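# Pour iron pellets into tube, cap with disc

## Task

Transfer the iron pellets out of the beaker and into the clear tube, then set the beaker upright on the bench again, and finish with the loose disc sitting on top of the pellets with both rods passing through its holes.

## Robot and tools

Robot: two arms, left_arm and right_arm, each ending in a parallel gripper. Fingers point along the gripper's own +z axis and close along its y axis. end_effector_position is the spot between the finger pads, roughly 1 cm short of the tips.

Frames: positions, quaternions (end_effector_quat_wxyz), velocities and targets are reported in the scene frame. Its origin sits at table-top height halfway between the two nominal arm bases; +z is up, +x reaches out over the table, and left_arm is on the +y side (arm names do not match image left/right). True bases sit slightly off their nominal spots; only a BASES line gives calibrated positions. Reported hand poses can be wrong by a few centimetres, more when stretched far.

execute_actions(actions, cameras): actions is a list of actions; each action is a list of up to 15 rows, and each row is one control step of 1/30 s. A short action repeats its final row until 15 steps are filled. Every row has 14 numbers in [-1, 1], always both arms: dx, dy, dz, rx, ry, rz, opening for left_arm, then the same seven for right_arm. The six pose numbers are an offset, not a pose, measured in that arm's Hand target axes from the Hand target held when the action began; all rows of one action share that origin, and the next action starts from the new Hand target, so repeating an offset keeps moving. Scale: 1.0 equals 0.6 m or 180 degrees; rx, ry, rz form a single rotation vector. Sending six zeros re-requests the current Hand target. opening is absolute: +1 fully open (0.094 m), -1 closed. An empty actions list returns the full state. cameras picks which images return (omit, null or ["all"] for all, [] for none; a wrong name voids the call). Camera names: cam_high, cam_left_wrist, cam_right_wrist, each 672x504.

move(target, speed, blend, opening_speed, blocking, cameras): target is one 14-number row (same layout and scale as above) or a list of up to 15 such rows; every row is an offset from the Hand targets at the move's start, not from the previous row. Each arm travels in a straight line, rotating the short way, with no obstacle avoidance. speed is m/s, 0.002 to 0.5, default 0.25 (rotation capped at twice that in rad/s), one value or one per target. blend in metres rounds corners at intermediate targets (0 stops at each). opening_speed, 0.2 or more per second on the -1..+1 scale, ramps the fingers; use a low value to close gently. A path longer than 10 s is cut short. The first row's openings are sent at the start; later rows' openings are applied only after all arms come to rest there. blocking=false returns after about 0.5 s while the move continues. The result adds a move: line, e.g. done, off_target, moving, held or fault, plus limits (paced means clipped, held means steps were withheld). done means within 10 mm and 2 degrees; it says nothing about contact.

wait(seconds 0 to 10): lets the scene run with commands held; a running move keeps going. stop(): brakes a running move (needs room). zoom_image(camera, region=[x0, y0, x1, y1]) in pixels, max 504x504, on that camera's latest image. finished_scene(scene): ends the current scene, irreversibly; give its number.

Result lines: Hand target is the last commanded pose after clipping, the base for the next offsets. The gripper often rests short of it; a fresh action (even zeros) re-asks, and if still short, send the gap as an offset. Tool commands shows current gripper commands; otherwise the last sent value stands, and 0 is a real command, so resend the present opening to keep a gripper unchanged. grip_measured is the measured opening on the command scale; empty it reads up to about 1.6 mm wide, and on a hard part up to about 3 mm (0.064) narrower, more on small or round items. Joint velocities may read within noise. Joint torques include gravity, have per-arm offsets, and joints 1 to 3 wrap at ±28 N m. Temperatures appear once they change by 5 °C.

Control limits: each step the command is clipped to within 100 mm and 20 degrees of the measured pose. Friction and weight can leave a gripper a centimetre or more off in free air. Avoid paths near an arm's own base (shoulder posture can flip); route around it. Joint ranges (rad): waist -2.618 to 3.054, shoulder 0.000 to 3.142, elbow 0.000 to 3.142 (straight at 2.901), wrist pitch -1.571 to 1.571, wrist yaw -1.571 to 1.571, wrist roll -2.094 to 2.094.

Gripping: fingers reach full force about 0.05 below the touch reading (0.11 or more for small or round objects). Squeeze is about 50 to 64 N per pad. To release, command well above grip_measured.

Caution: occasional tugs on held parts or pushes on loose ones happen. Never let anything leave the table. Avoid drops, releasing moving parts, fast impacts, hard presses, and arm-to-arm contact (grippers and wrist cameras are not protected by the clearance check). To stop a push, command the Hand target back past the gripper. Heat builds when holding loads, stretching out, or pushing unreachable poses; MOTOR HOT appears at 75 °C, at 90 °C the arm folds and idles, at 100 °C it collapses.

Each tool is called after "Call:" by a JSON object that holds its "api" and its "payload", one argument or row to a line.

## Session

Call:
{"api": "execute_actions", "payload": {
  "actions": []
}}

Scene clock: 0.00 s.
left_arm: end_effector_position=(+0.2618, +0.0057, +0.2665) grip_measured=+1.000 end_effector_quat_wxyz=(+0.255, +0.492, +0.832, +0.029) | right_arm: end_effector_position=(+0.2414, -0.1332, +0.1888) grip_measured=+1.000 end_effector_quat_wxyz=(-0.390, +0.695, -0.565, -0.212)
Joint positions: left_arm=[-1.04 1.58 1.737 -1.297 -0.299 0.078 0.094] | right_arm=[0.184 1.27 0.849 -0.695 -0.831 -1.376 0.094]
Joint velocities: within noise
Joint torques (N m): no reading
Heat: left arm: 26 °C; right arm: 33 °C.
Hand target: left_arm +0.2629, +0.0052, +0.2767; +0.270, +0.485, +0.831, +0.022 | right_arm +0.2418, -0.1303, +0.1993; -0.403, +0.694, -0.557, -0.215
Tool commands: left_gripper/opening=+1.0 right_gripper/opening=+1.0

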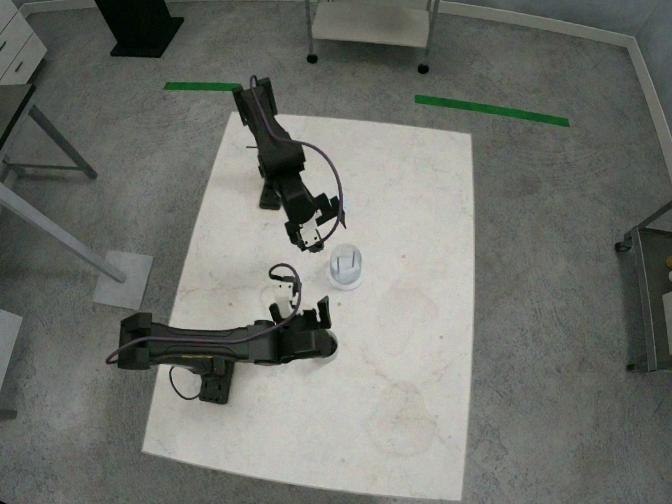

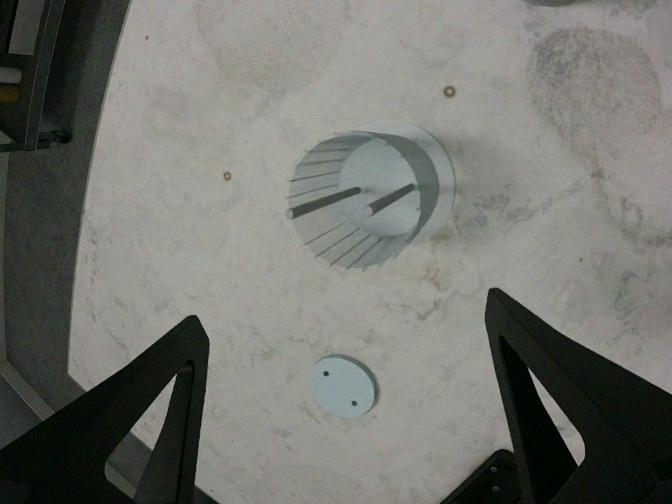

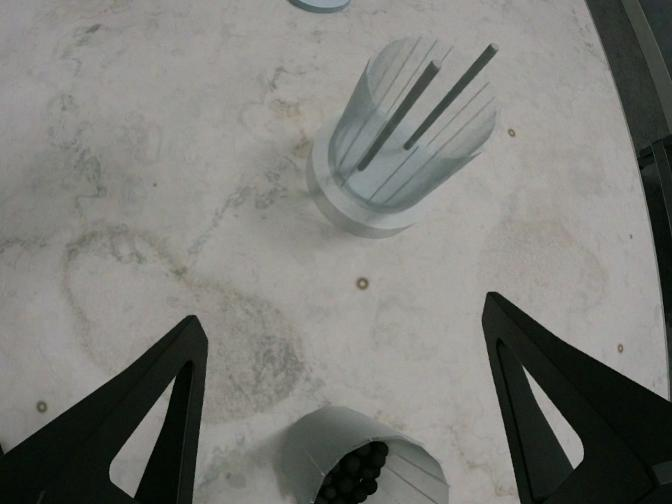

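Call:
{"api": "zoom_image", "payload": {
  "camera": "cam_high",
  "region": [230, 180, 430, 380]
}}

Call:
{"api": "zoom_image", "payload": {
  "camera": "cam_left_wrist",
  "region": [230, 80, 530, 430]
}}

Call:
{"api": "zoom_image", "payload": {
  "camera": "cam_right_wrist",
  "region": [230, 0, 530, 504]
}}

Scaled by 2.520.

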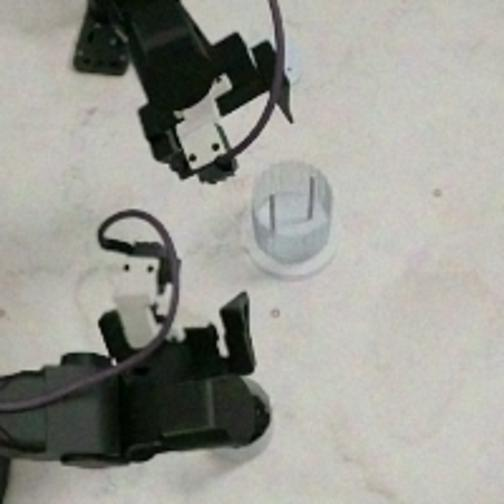

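Scaled by 1.440 from the camera's 672x504 image, which has a finer 960x720 frame.

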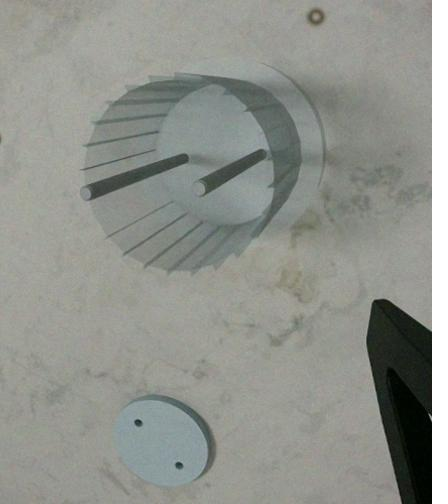

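Scaled by 1.000.

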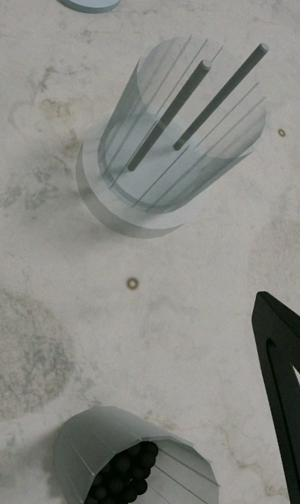

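Call:
{"api": "zoom_image", "payload": {
  "camera": "cam_left_wrist",
  "region": [290, 330, 400, 430]
}}

Call:
{"api": "zoom_image", "payload": {
  "camera": "cam_left_wrist",
  "region": [270, 110, 470, 280]
}}

Call:
{"api": "zoom_image", "payload": {
  "camera": "cam_right_wrist",
  "region": [270, 390, 470, 504]
}}

Call:
{"api": "zoom_image", "payload": {
  "camera": "cam_right_wrist",
  "region": [280, 20, 520, 250]
}}

Scaled by 4.582 from the camera's 672x504 image, which has a finer 960x720 frame.

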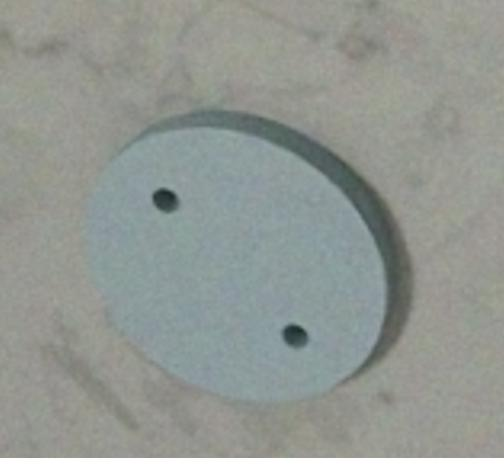

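Scaled by 2.520 from the camera's 672x504 image, which has a finer 960x720 frame.

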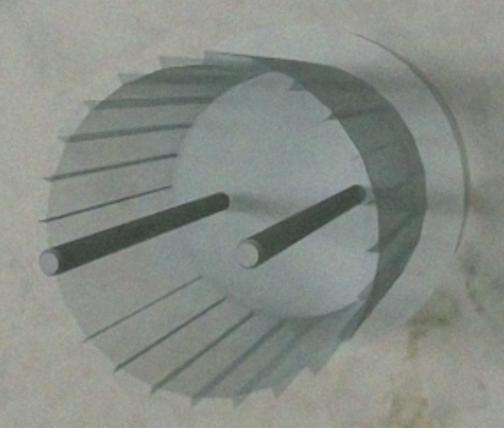

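Scaled by 2.520 from the camera's 672x504 image, which has a finer 960x720 frame.

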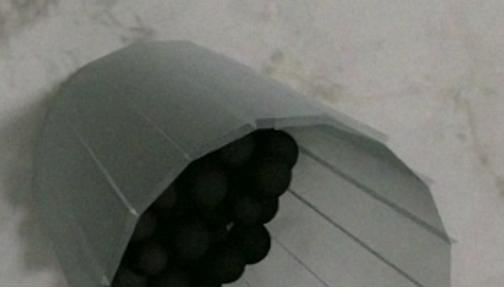

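Scaled by 2.100 from the camera's 672x504 image, which has a finer 960x720 frame.

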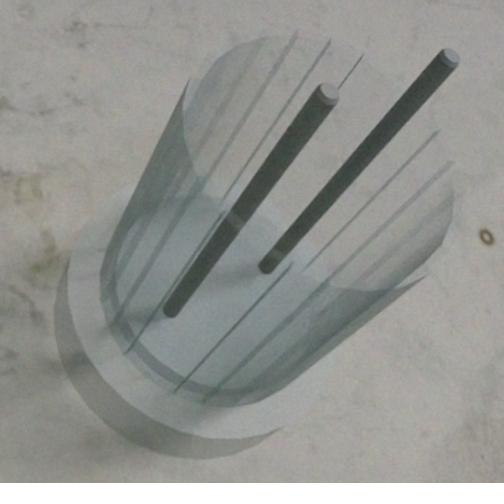

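Call:
{"api": "zoom_image", "payload": {
  "camera": "cam_right_wrist",
  "region": [140, 270, 560, 504]
}}

Call:
{"api": "zoom_image", "payload": {
  "camera": "cam_left_wrist",
  "region": [140, 270, 560, 504]
}}

Scaled by 1.200 from the camera's 672x504 image, which has a finer 960x720 frame.

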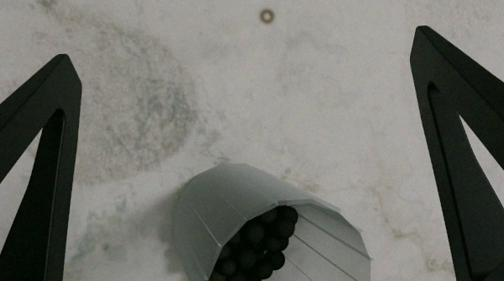

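Scaled by 1.200 from the camera's 672x504 image, which has a finer 960x720 frame.

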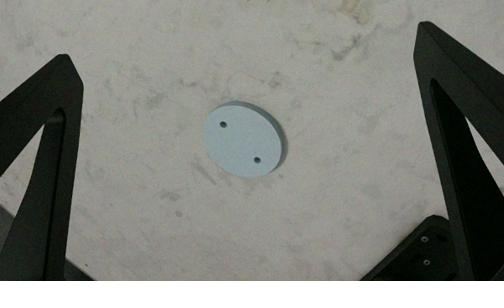

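Call:
{"api": "move", "payload": {
  "target": [0.167, 0.081, 0.095, 0.0414, 0.1739, -0.2332, 1, 0, 0, 0, 0, 0, 0, 1],
  "speed": 0.2
}}

Scene clock: 24.80 s.
left_arm: end_effector_position=(+0.2886, +0.1014, +0.1986) grip_measured=+1.000 end_effector_quat_wxyz=(+0.005, +0.159, +0.987, -0.001) | right_arm: end_effector_position=(+0.2414, -0.1332, +0.1888) grip_measured=+1.000 end_effector_quat_wxyz=(-0.390, +0.695, -0.565, -0.212)
Joint positions: left_arm=[-0.635 1.74 1.752 -1.573 -0.003 -0.332 0.094] | right_arm=[0.184 1.27 0.849 -0.695 -0.831 -1.376 0.094]
Joint torques (N m): left_arm=[0.23 -6.34 7.21 0.28 0.07 -0.09] | right_arm=[0.02 -4.68 5.89 0.81 -0.54 0.05]
Hand target: left_arm +0.2900, +0.1001, +0.1998; +0.000, +0.152, +0.988, +0.000 | right_arm +0.2418, -0.1303, +0.1993; -0.403, +0.694, -0.557, -0.215
Off the commanded pose: left_arm 0.002 m, 1 deg | right_arm 0.011 m, 2 deg.
joint sent to its limit (left arm) — joint 4 (wrist pitch), lower limit. The joint targets still meet the commanded pose.
move: off_target (right_arm)

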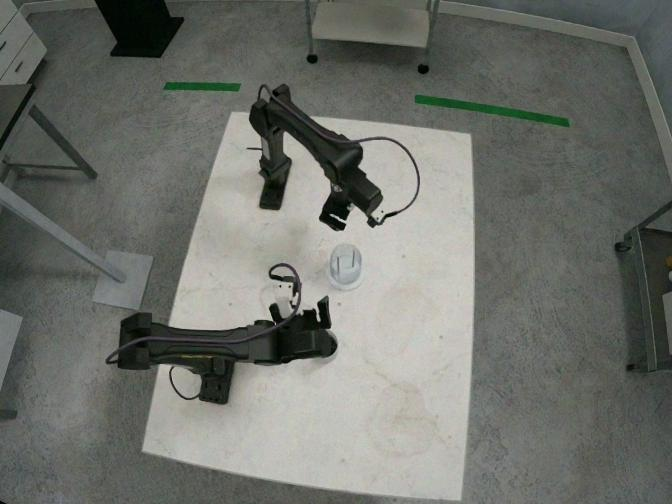

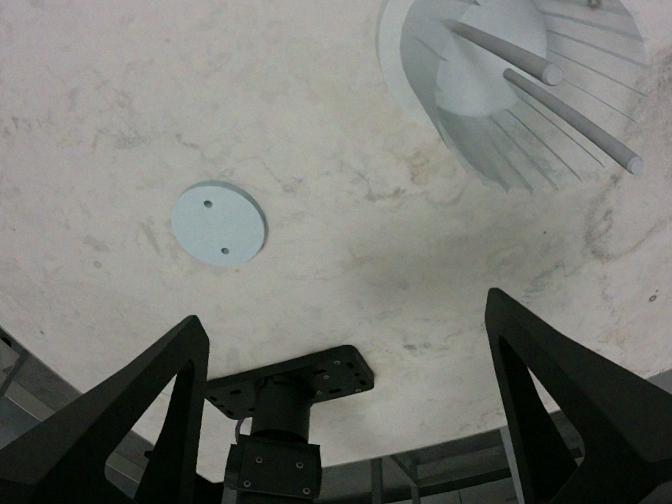

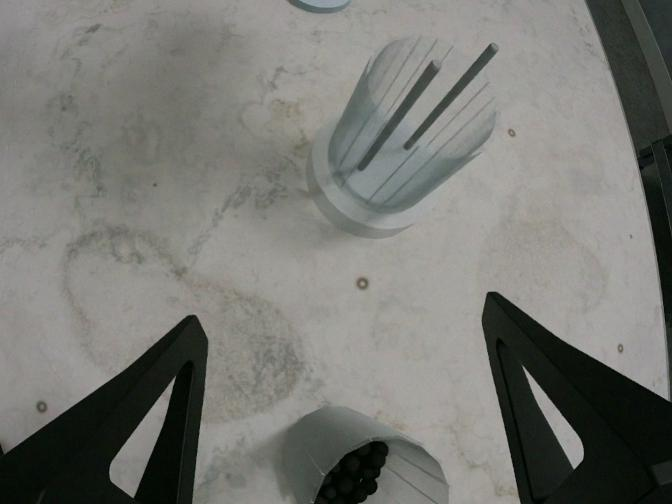

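Call:
{"api": "move", "payload": {
  "target": [0, 0, 0.1, 0, 0, 0, 1, 0, 0, 0, 0, 0, 0, 1],
  "speed": 0.2
}}

Scene clock: 28.80 s.
left_arm: end_effector_position=(+0.2859, +0.1035, +0.1363) grip_measured=+1.000 end_effector_quat_wxyz=(-0.015, +0.159, +0.987, +0.010) | right_arm: end_effector_position=(+0.2414, -0.1332, +0.1888) grip_measured=+1.000 end_effector_quat_wxyz=(-0.390, +0.695, -0.565, -0.212)
Joint positions: left_arm=[-0.635 1.74 1.502 -1.369 -0.003 -0.333 0.094] | right_arm=[0.184 1.27 0.849 -0.695 -0.831 -1.376 0.094]
Joint torques (N m): left_arm=[0.44 -8.79 5.34 0.57 0.1 -0.11] | right_arm=[0.09 -4.7 5.78 0.83 -0.54 0.07]
Hand target: left_arm +0.2900, +0.1001, +0.1398; +0.000, +0.152, +0.988, +0.000 | right_arm +0.2418, -0.1303, +0.1993; -0.403, +0.694, -0.557, -0.215
Off the commanded pose: left_arm 0.006 m, 2 deg | right_arm 0.011 m, 2 deg.
move: off_target (right_arm)

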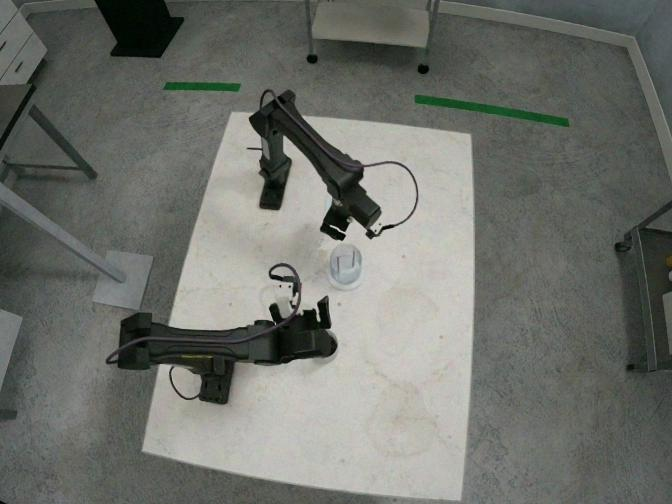

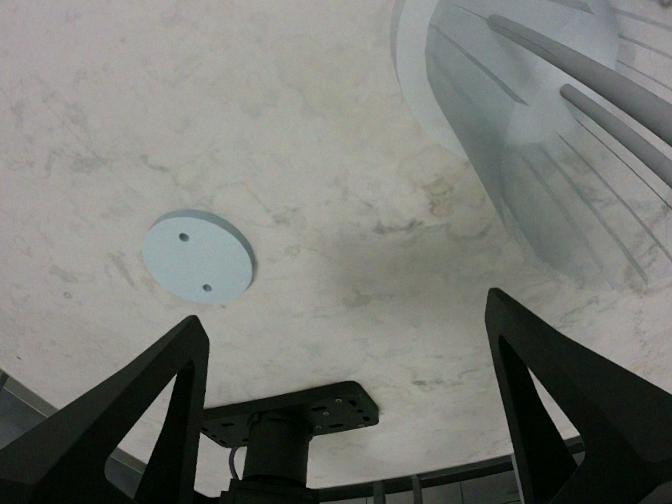

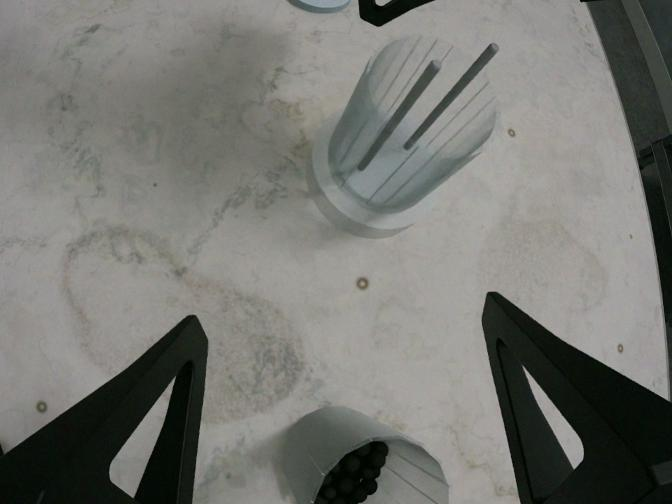

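Call:
{"api": "move", "payload": {
  "target": [0.153, -0.0132, -0.2667, 0.0776, -0.2420, 0.1878, 1, 0.088, 0.0108, -0.1207, 0.3332, 0.1142, 0.4011, 1],
  "speed": 0.2
}}

Scene clock: 50.00 s.
left_arm: end_effector_position=(+0.1967, +0.1232, +0.2911) grip_measured=+1.000 end_effector_quat_wxyz=(+0.321, +0.411, +0.838, -0.162) | right_arm: end_effector_position=(+0.2374, -0.2208, +0.1858) grip_measured=+1.000 end_effector_quat_wxyz=(+0.370, -0.008, +0.929, -0.001)
Joint positions: left_arm=[-0.687 0.904 1.275 -1.219 0.147 0.153 0.094] | right_arm=[0.669 0.9 0.706 -0.739 0.444 0.515 0.094]
Joint torques (N m): left_arm=[0.54 -1.33 5.45 1.9 0.19 0.04] | right_arm=[0.65 -1.03 8.14 0.95 0.38 0.17]
Hand target: left_arm +0.1999, +0.1200, +0.2997; +0.343, +0.413, +0.826, -0.171 | right_arm +0.2399, -0.2202, +0.2001; +0.383, +0.000, +0.924, +0.000
Off the commanded pose: left_arm 0.010 m, 3 deg | right_arm 0.015 m, 2 deg.
move: off_target (left_arm, right_arm)

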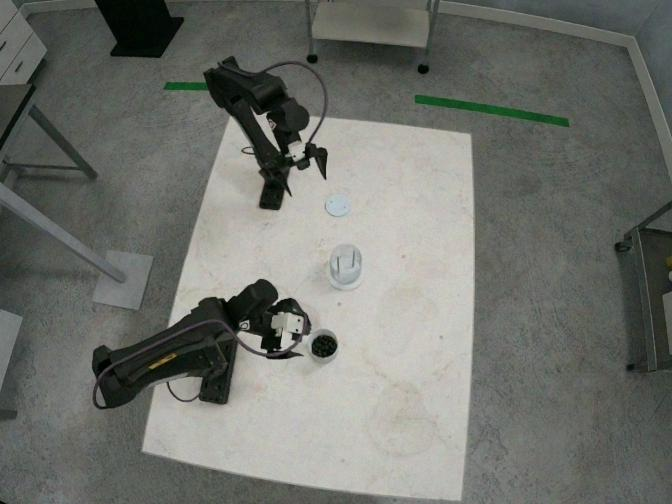

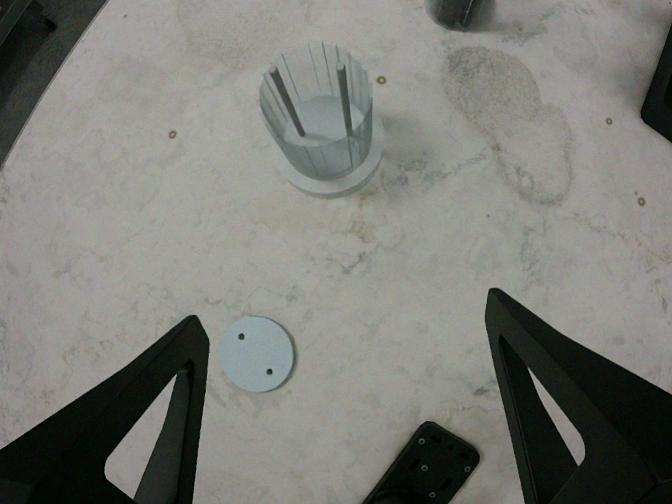

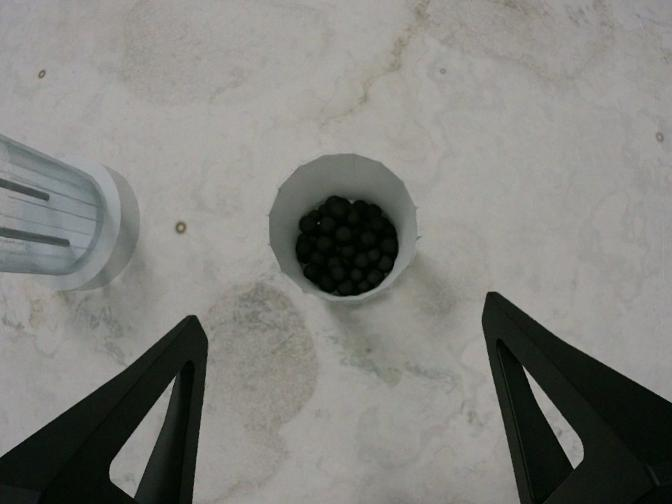

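Call:
{"api": "zoom_image", "payload": {
  "camera": "cam_high",
  "region": [270, 170, 410, 390]
}}

Call:
{"api": "zoom_image", "payload": {
  "camera": "cam_right_wrist",
  "region": [240, 130, 450, 330]
}}

Call:
{"api": "zoom_image", "payload": {
  "camera": "cam_left_wrist",
  "region": [200, 0, 500, 220]
}}

Call:
{"api": "zoom_image", "payload": {
  "camera": "cam_right_wrist",
  "region": [0, 100, 200, 320]
}}

Scaled by 2.291.

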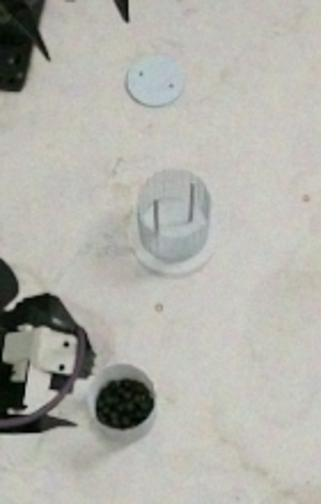

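Scaled by 2.400 from the camera's 672x504 image, which has a finer 960x720 frame.

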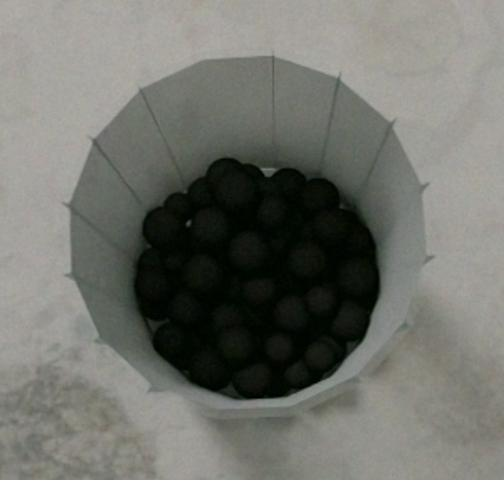

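Scaled by 1.680 from the camera's 672x504 image, which has a finer 960x720 frame.

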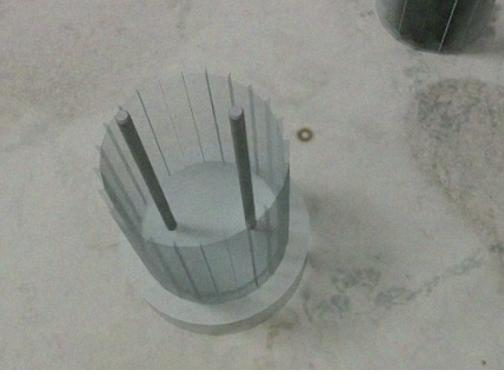

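Scaled by 2.291 from the camera's 672x504 image, which has a finer 960x720 frame.

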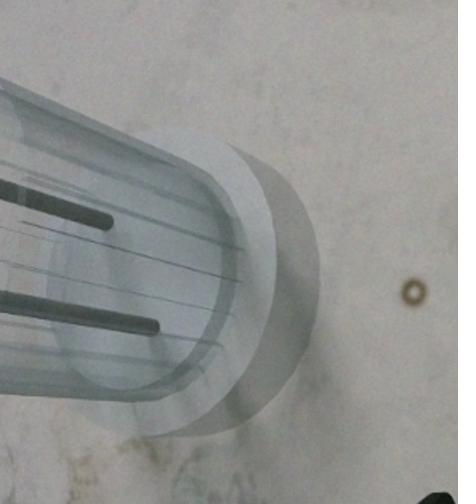

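Call:
{"api": "move", "payload": {
  "target": [0, 0, 0, 0, 0, 0, 1, -0.0613, -0.0183, 0.0307, 0, -0.1111, 0, 1],
  "speed": 0.15
}}

Scene clock: 59.70 s.
left_arm: end_effector_position=(+0.1967, +0.1232, +0.2911) grip_measured=+1.000 end_effector_quat_wxyz=(+0.321, +0.412, +0.837, -0.162) | right_arm: end_effector_position=(+0.2753, -0.2274, +0.2041) grip_measured=+1.000 end_effector_quat_wxyz=(+0.518, -0.008, +0.855, +0.001)
Joint positions: left_arm=[-0.687 0.904 1.275 -1.219 0.147 0.155 0.094] | right_arm=[0.618 0.801 0.488 -0.257 0.541 0.311 0.094]
Joint torques (N m): left_arm=[0.68 -1.5 5.42 1.96 0.17 0.04] | right_arm=[-0.68 -1.91 4.94 1.8 0.26 -0.15]
Hand target: left_arm +0.1999, +0.1200, +0.2997; +0.343, +0.413, +0.826, -0.171 | right_arm +0.2789, -0.2312, +0.2131; +0.538, +0.000, +0.843, +0.000
Off the commanded pose: left_arm 0.010 m, 3 deg | right_arm 0.010 m, 3 deg.
move: off_target (left_arm, right_arm)

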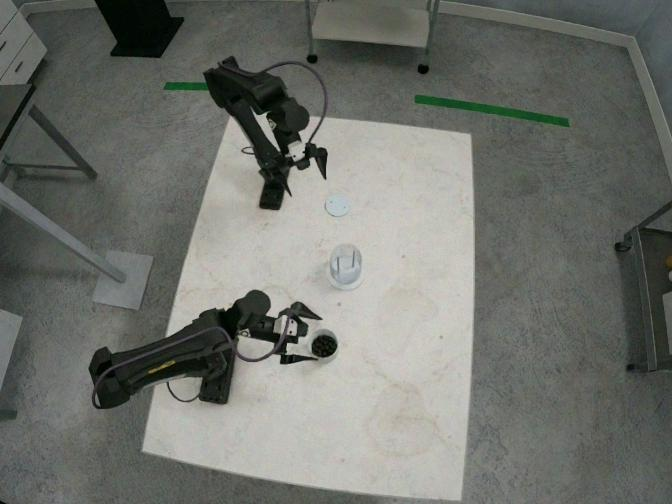

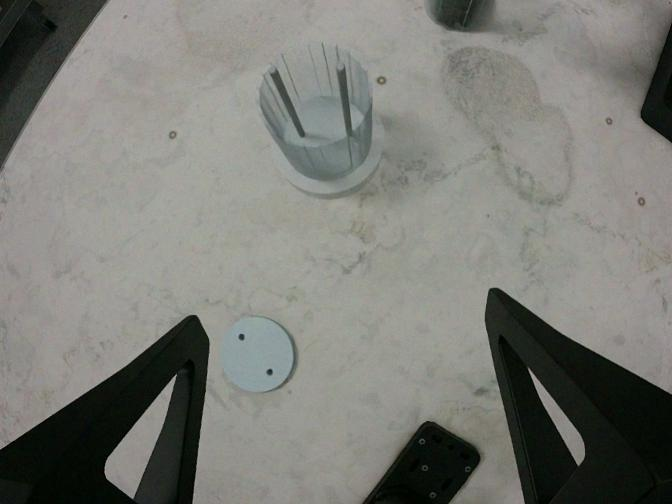

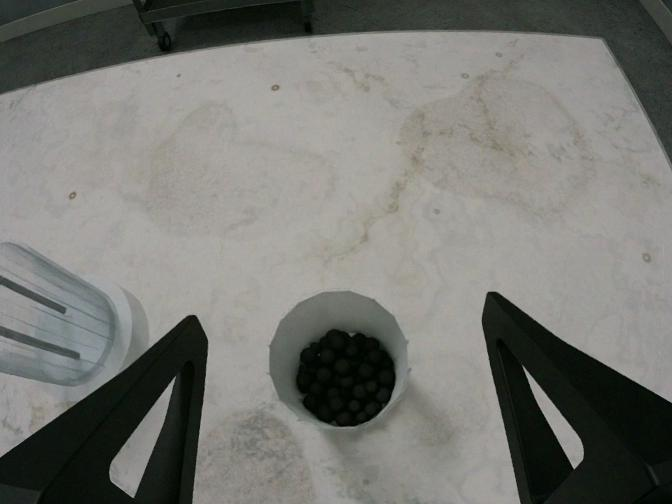

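Call:
{"api": "zoom_image", "payload": {
  "camera": "cam_high",
  "region": [230, 270, 370, 390]
}}

Call:
{"api": "zoom_image", "payload": {
  "camera": "cam_right_wrist",
  "region": [170, 270, 520, 504]
}}

Scaled by 3.600.

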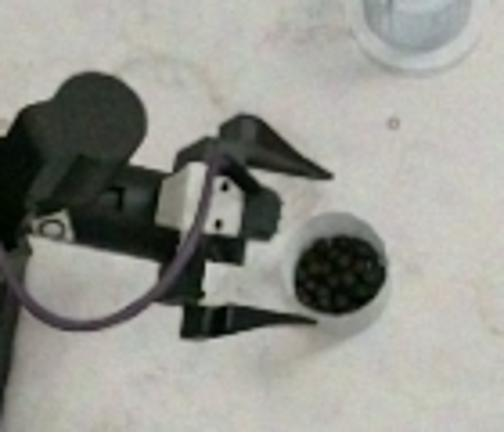

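Scaled by 1.440 from the camera's 672x504 image, which has a finer 960x720 frame.

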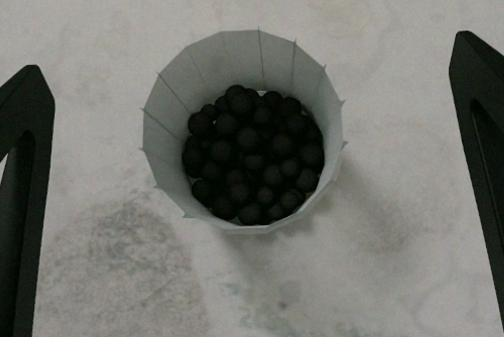

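Call:
{"api": "move", "payload": {
  "target": [0, 0, 0, 0, 0, 0, 1, 0.1048, 0.0073, 0.0475, 0, -0.0278, 0, 1],
  "speed": 0.12
}}

Scene clock: 64.83 s.
left_arm: end_effector_position=(+0.1967, +0.1232, +0.2911) grip_measured=+1.000 end_effector_quat_wxyz=(+0.321, +0.412, +0.837, -0.162) | right_arm: end_effector_position=(+0.2768, -0.2273, +0.1381) grip_measured=+1.000 end_effector_quat_wxyz=(+0.560, -0.001, +0.828, +0.002)
Joint positions: left_arm=[-0.687 0.904 1.275 -1.219 0.147 0.155 0.094] | right_arm=[0.65 0.94 0.158 0.312 0.605 0.283 0.094]
Joint torques (N m): left_arm=[0.62 -1.4 5.35 1.93 0.2 0.03] | right_arm=[0.5 -0.98 4.27 1.84 0.3 -0.11]
Hand target: left_arm +0.1999, +0.1200, +0.2997; +0.343, +0.413, +0.826, -0.171 | right_arm +0.2782, -0.2268, +0.1441; +0.574, +0.000, +0.819, +0.000
Off the commanded pose: left_arm 0.010 m, 3 deg | right_arm 0.006 m, 2 deg.
move: off_target (left_arm)

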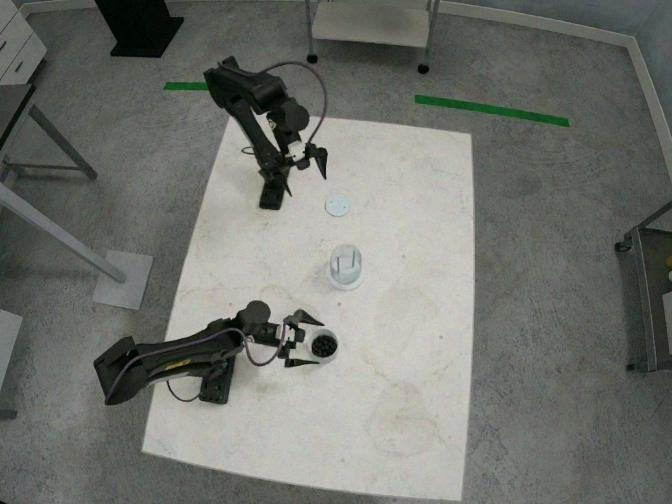

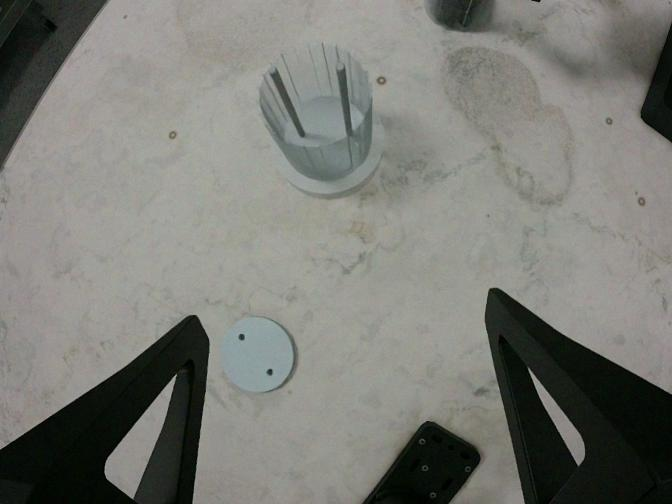

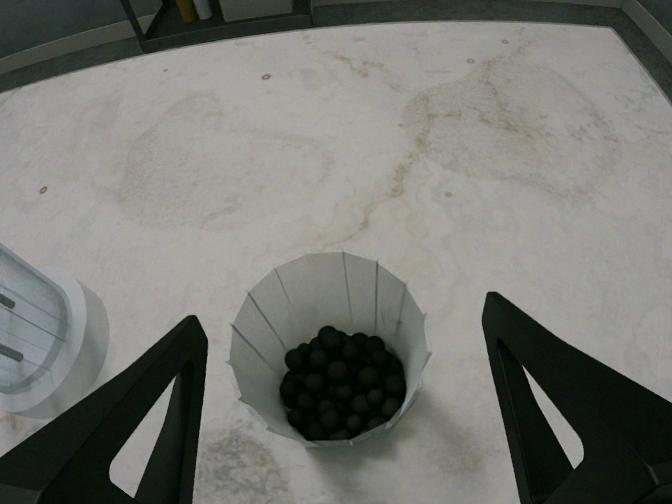

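Call:
{"api": "move", "payload": {
  "target": [0, 0, 0, 0, 0, 0, 1, 0.0373, 0.0108, 0.0095, 0, 0, 0, 1],
  "speed": 0.08,
  "cameras": ["cam_right_wrist"]
}}

Scene clock: 68.73 s.
left_arm: end_effector_position=(+0.1967, +0.1232, +0.2911) grip_measured=+1.000 end_effector_quat_wxyz=(+0.321, +0.412, +0.837, -0.162) | right_arm: end_effector_position=(+0.2750, -0.2202, +0.1158) grip_measured=+1.000 end_effector_quat_wxyz=(+0.561, -0.011, +0.828, -0.004)
Joint positions: left_arm=[-0.687 0.904 1.275 -1.219 0.147 0.155 0.094] | right_arm=[0.695 1.108 0.1 0.526 0.643 0.283 0.094]
Joint torques (N m): left_arm=[0.64 -1.39 5.37 1.92 0.21 0.04] | right_arm=[0.76 -1.44 3.63 1.84 0.35 0.12]
Hand target: left_arm +0.1999, +0.1200, +0.2997; +0.343, +0.413, +0.826, -0.171 | right_arm +0.2759, -0.2203, +0.1211; +0.574, +0.000, +0.819, +0.000
Off the commanded pose: left_arm 0.010 m, 3 deg | right_arm 0.005 m, 2 deg.
move: off_target (left_arm)
Images, in order: cam_right_wrist.

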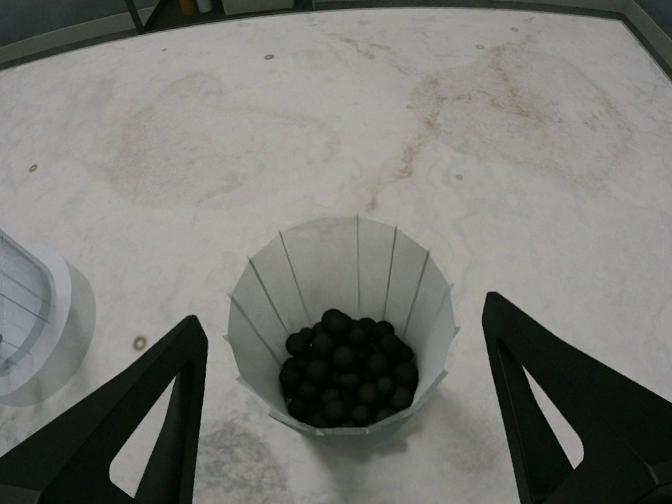

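Call:
{"api": "move", "payload": {
  "target": [0, 0, 0, 0, 0, 0, 1, 0.0458, 0.0025, 0.0105, 0, 0, 0, 1],
  "speed": 0.06,
  "cameras": ["cam_right_wrist", "cam_high"]
}}

Scene clock: 72.73 s.
left_arm: end_effector_position=(+0.1967, +0.1232, +0.2911) grip_measured=+1.000 end_effector_quat_wxyz=(+0.321, +0.412, +0.837, -0.162) | right_arm: end_effector_position=(+0.2720, -0.2197, +0.0872) grip_measured=+1.000 end_effector_quat_wxyz=(+0.561, -0.011, +0.828, -0.007)
Joint positions: left_arm=[-0.687 0.904 1.275 -1.219 0.147 0.155 0.094] | right_arm=[0.715 1.384 0.031 0.862 0.665 0.293 0.094]
Joint torques (N m): left_arm=[0.84 -1.31 5.45 1.95 0.21 0.05] | right_arm=[0.64 -2.11 2.55 1.83 0.31 0.12]
Hand target: left_arm +0.1999, +0.1200, +0.2997; +0.343, +0.413, +0.826, -0.171 | right_arm +0.2725, -0.2188, +0.0931; +0.574, +0.000, +0.819, +0.000
Off the commanded pose: left_arm 0.010 m, 3 deg | right_arm 0.006 m, 2 deg.
move: off_target (left_arm)
Images, in order: cam_high, cam_right_wrist.

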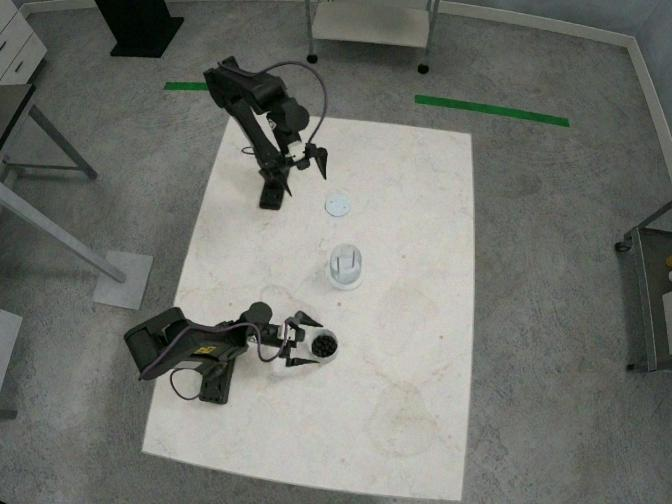

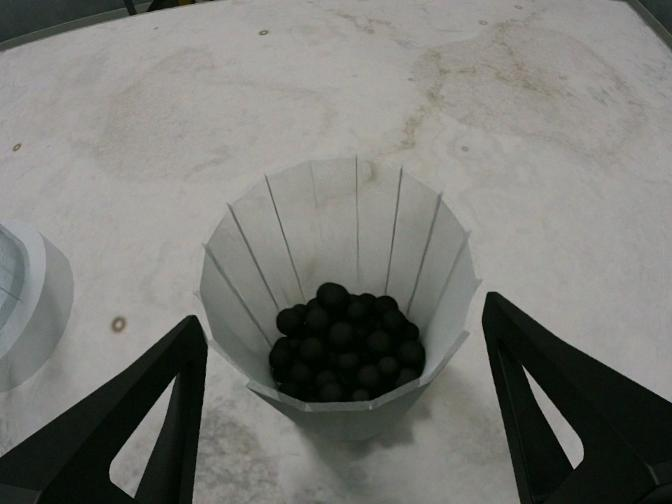

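Call:
{"api": "zoom_image", "payload": {
  "camera": "cam_right_wrist",
  "region": [140, 140, 540, 470]
}}

Call:
{"api": "zoom_image", "payload": {
  "camera": "cam_right_wrist",
  "region": [150, 260, 260, 400]
}}

Call:
{"api": "zoom_image", "payload": {
  "camera": "cam_high",
  "region": [240, 280, 360, 390]
}}

Scaled by 1.260 from the camera's 672x504 image, which has a finer 960x720 frame.

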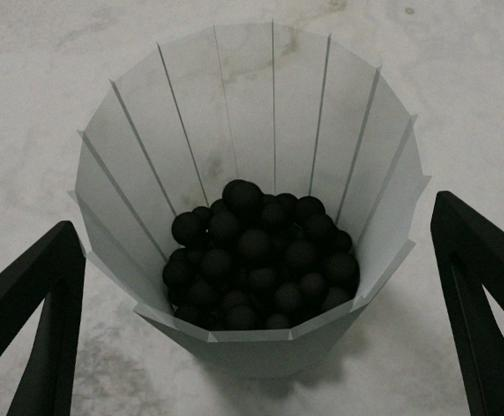

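Scaled by 3.600 from the camera's 672x504 image, which has a finer 960x720 frame.

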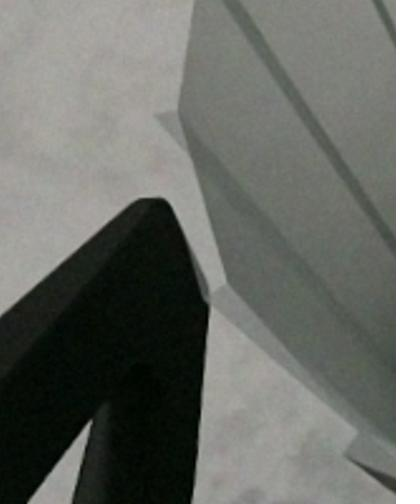

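Scaled by 4.200.

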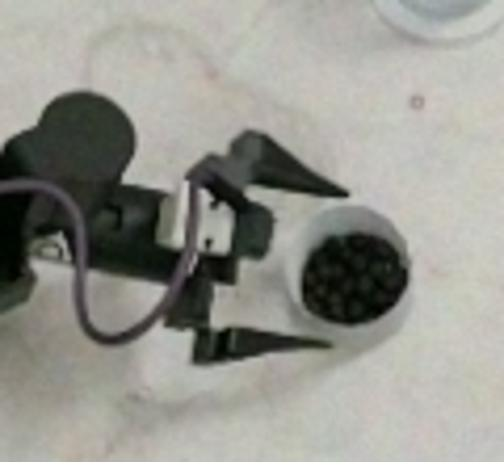

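Call:
{"api": "move", "payload": {
  "target": [0, 0, 0, 0, 0, 0, 1, 0.0446, 0.0033, 0.009, 0, 0, 0, 1],
  "speed": 0.05,
  "cameras": ["cam_right_wrist", "cam_high"]
}}

Scene clock: 76.00 s.
left_arm: end_effector_position=(+0.1967, +0.1232, +0.2911) grip_measured=+1.000 end_effector_quat_wxyz=(+0.321, +0.412, +0.837, -0.162) | right_arm: end_effector_position=(+0.2683, -0.2171, +0.0607) grip_measured=+1.000 end_effector_quat_wxyz=(+0.556, -0.008, +0.831, -0.014)
Joint positions: left_arm=[-0.687 0.904 1.275 -1.219 0.147 0.155 0.094] | right_arm=[0.755 1.709 0.013 1.169 0.709 0.328 0.094]
Joint torques (N m): left_arm=[0.68 -1.48 5.5 1.93 0.26 0.07] | right_arm=[0.79 -2.88 1.01 1.76 0.4 0.15]
Hand target: left_arm +0.1999, +0.1200, +0.2997; +0.343, +0.413, +0.826, -0.171 | right_arm +0.2684, -0.2169, +0.0661; +0.574, +0.000, +0.819, +0.000
Off the commanded pose: left_arm 0.010 m, 3 deg | right_arm 0.005 m, 3 deg.
joint sent to its limit (right arm) — joint 3 (elbow), lower limit, where the elbow is as bent as it goes. The joint targets are off in position, not in orientation.
move: off_target (left_arm, right_arm)
Images, in order: cam_high, cam_right_wrist.

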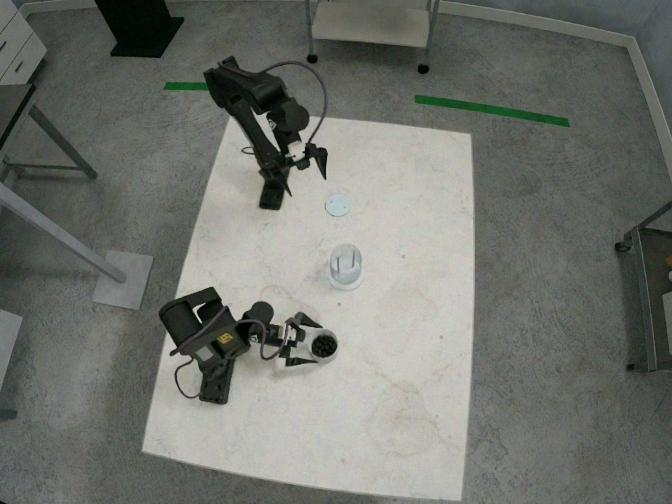

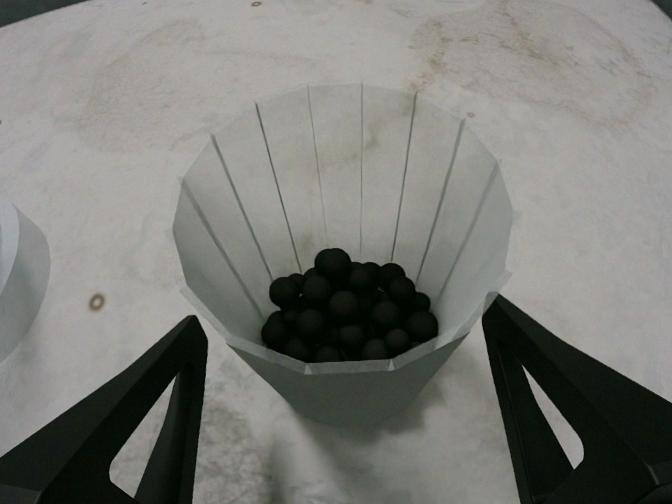

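Call:
{"api": "move", "payload": {
  "target": [0, 0, 0, 0, 0, 0, 1, 0, 0, 0, 0, 0, 0, 0.55],
  "opening_speed": 0.25,
  "cameras": ["cam_right_wrist", "cam_high"]
}}

Scene clock: 78.60 s.
left_arm: end_effector_position=(+0.1967, +0.1232, +0.2911) grip_measured=+1.000 end_effector_quat_wxyz=(+0.321, +0.412, +0.837, -0.162) | right_arm: end_effector_position=(+0.2686, -0.2179, +0.0617) grip_measured=+0.556 end_effector_quat_wxyz=(+0.558, -0.003, +0.830, -0.014)
Joint positions: left_arm=[-0.687 0.904 1.275 -1.219 0.147 0.155 0.094] | right_arm=[0.756 1.71 0.013 1.174 0.718 0.336 0.073]
Joint torques (N m): left_arm=[0.58 -1.35 5.33 1.95 0.23 0.09] | right_arm=[0.75 -2.85 0.94 1.77 0.29 0.14]
Hand target: left_arm +0.1999, +0.1200, +0.2997; +0.343, +0.413, +0.826, -0.171 | right_arm +0.2684, -0.2169, +0.0661; +0.574, +0.000, +0.819, +0.000
Off the commanded pose: left_arm 0.010 m, 3 deg | right_arm 0.005 m, 3 deg.
joint sent to its limit (right arm) — joint 3 (elbow), lower limit, where the elbow is as bent as it goes. The joint targets still meet the commanded pose.
move: off_target (left_arm, right_arm)
Images, in order: cam_high, cam_right_wrist.

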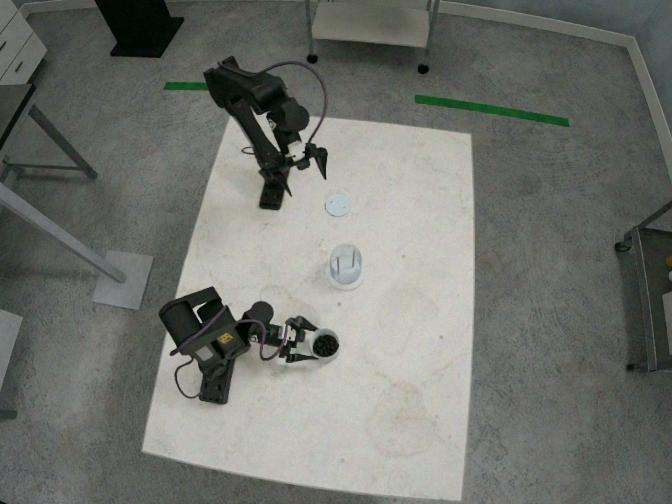

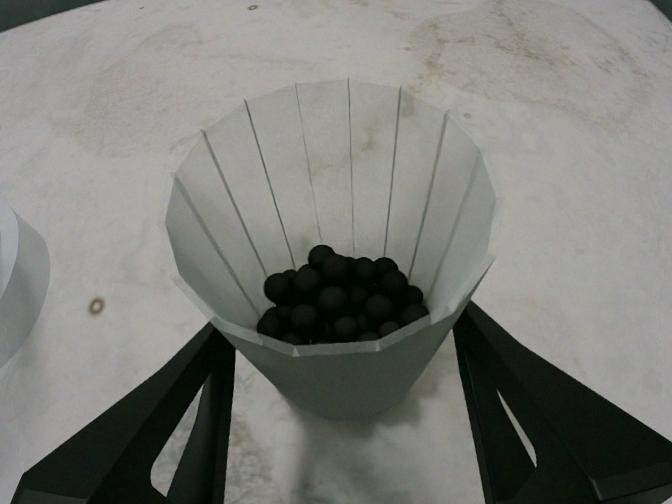

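Call:
{"api": "move", "payload": {
  "target": [0, 0, 0, 0, 0, 0, 1, 0, 0, 0, 0, 0, 0, 0.40],
  "opening_speed": 0.2,
  "cameras": ["cam_right_wrist", "cam_high"]
}}

Scene clock: 80.30 s.
left_arm: end_effector_position=(+0.1967, +0.1232, +0.2911) grip_measured=+1.000 end_effector_quat_wxyz=(+0.321, +0.412, +0.837, -0.162) | right_arm: end_effector_position=(+0.2681, -0.2167, +0.0617) grip_measured=+0.406 end_effector_quat_wxyz=(+0.558, -0.003, +0.830, -0.011)
Joint positions: left_arm=[-0.687 0.904 1.275 -1.219 0.147 0.155 0.094] | right_arm=[0.761 1.71 0.013 1.174 0.718 0.34 0.066]
Joint torques (N m): left_arm=[0.9 -1.51 5.57 1.91 0.24 0.1] | right_arm=[0.66 -2.78 0.91 1.76 0.29 0.11]
Hand target: left_arm +0.1999, +0.1200, +0.2997; +0.343, +0.413, +0.826, -0.171 | right_arm +0.2684, -0.2169, +0.0661; +0.574, +0.000, +0.819, +0.000
Off the commanded pose: left_arm 0.010 m, 3 deg | right_arm 0.004 m, 3 deg.
joint sent to its limit (right arm) — joint 3 (elbow), lower limit, where the elbow is as bent as it goes. The joint targets still meet the commanded pose.
move: off_target (left_arm, right_arm)
Images, in order: cam_high, cam_right_wrist.

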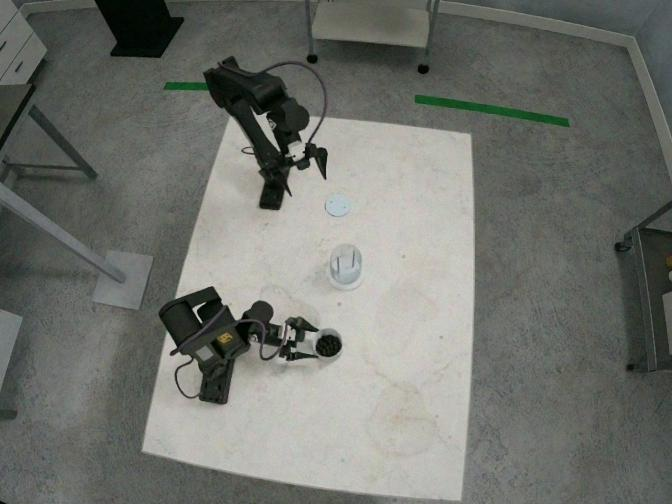

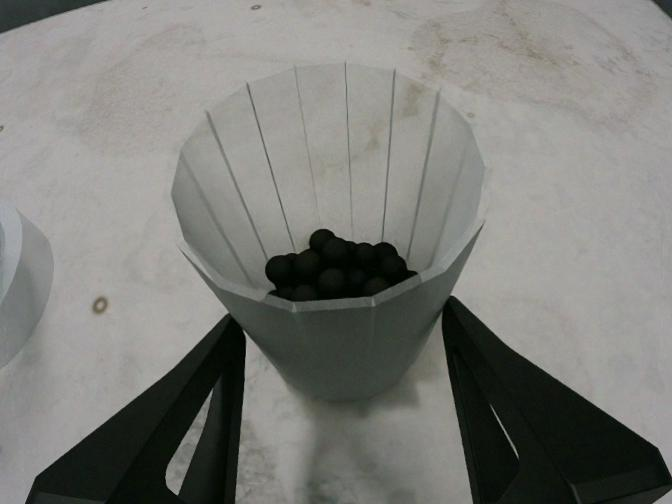

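Call:
{"api": "move", "payload": {
  "target": [
    [0, 0, 0, 0, 0, 0, 1, 0, 0, 0, 0, 0, 0, 1],
    [0, 0, 0, 0, 0, 0, 1, -0.011, 0, 0.035, 0, 0, 0, 1]
  ],
  "speed": 0.06,
  "opening_speed": 0.5,
  "cameras": ["cam_right_wrist", "cam_high"]
}}

Scene clock: 87.53 s.
left_arm: end_effector_position=(+0.1967, +0.1232, +0.2911) grip_measured=+1.000 end_effector_quat_wxyz=(+0.321, +0.413, +0.837, -0.162) | right_arm: end_effector_position=(+0.2834, -0.2212, +0.0568) grip_measured=+0.998 end_effector_quat_wxyz=(+0.558, -0.003, +0.829, -0.007)
Joint positions: left_arm=[-0.687 0.904 1.275 -1.219 0.147 0.156 0.094] | right_arm=[0.666 1.824 0.034 1.306 0.63 0.283 0.094]
Joint torques (N m): left_arm=[0.73 -1.51 5.31 1.91 0.18 0.08] | right_arm=[-0.64 -3.37 2.1 1.83 0.11 -0.15]
Hand target: left_arm +0.1999, +0.1200, +0.2997; +0.343, +0.413, +0.826, -0.171 | right_arm +0.2904, -0.2169, +0.0651; +0.574, +0.000, +0.819, +0.000
Off the commanded pose: left_arm 0.010 m, 3 deg | right_arm 0.012 m, 2 deg.
move: off_target (left_arm, right_arm)
Images, in order: cam_high, cam_right_wrist.

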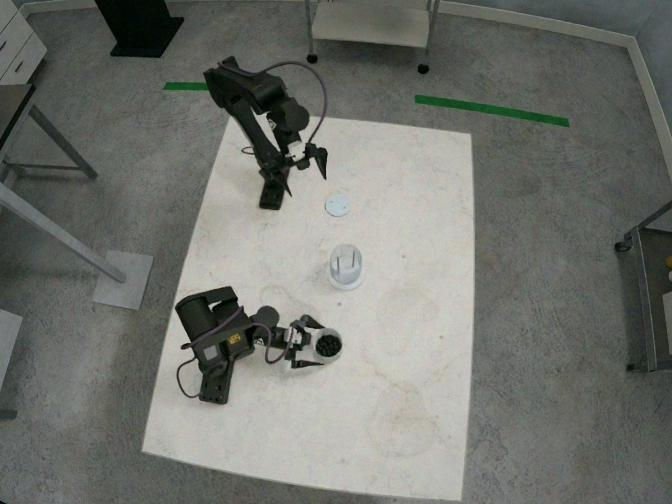

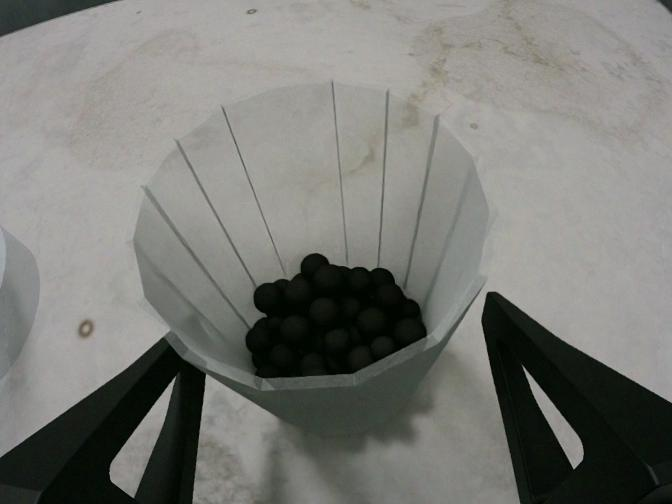

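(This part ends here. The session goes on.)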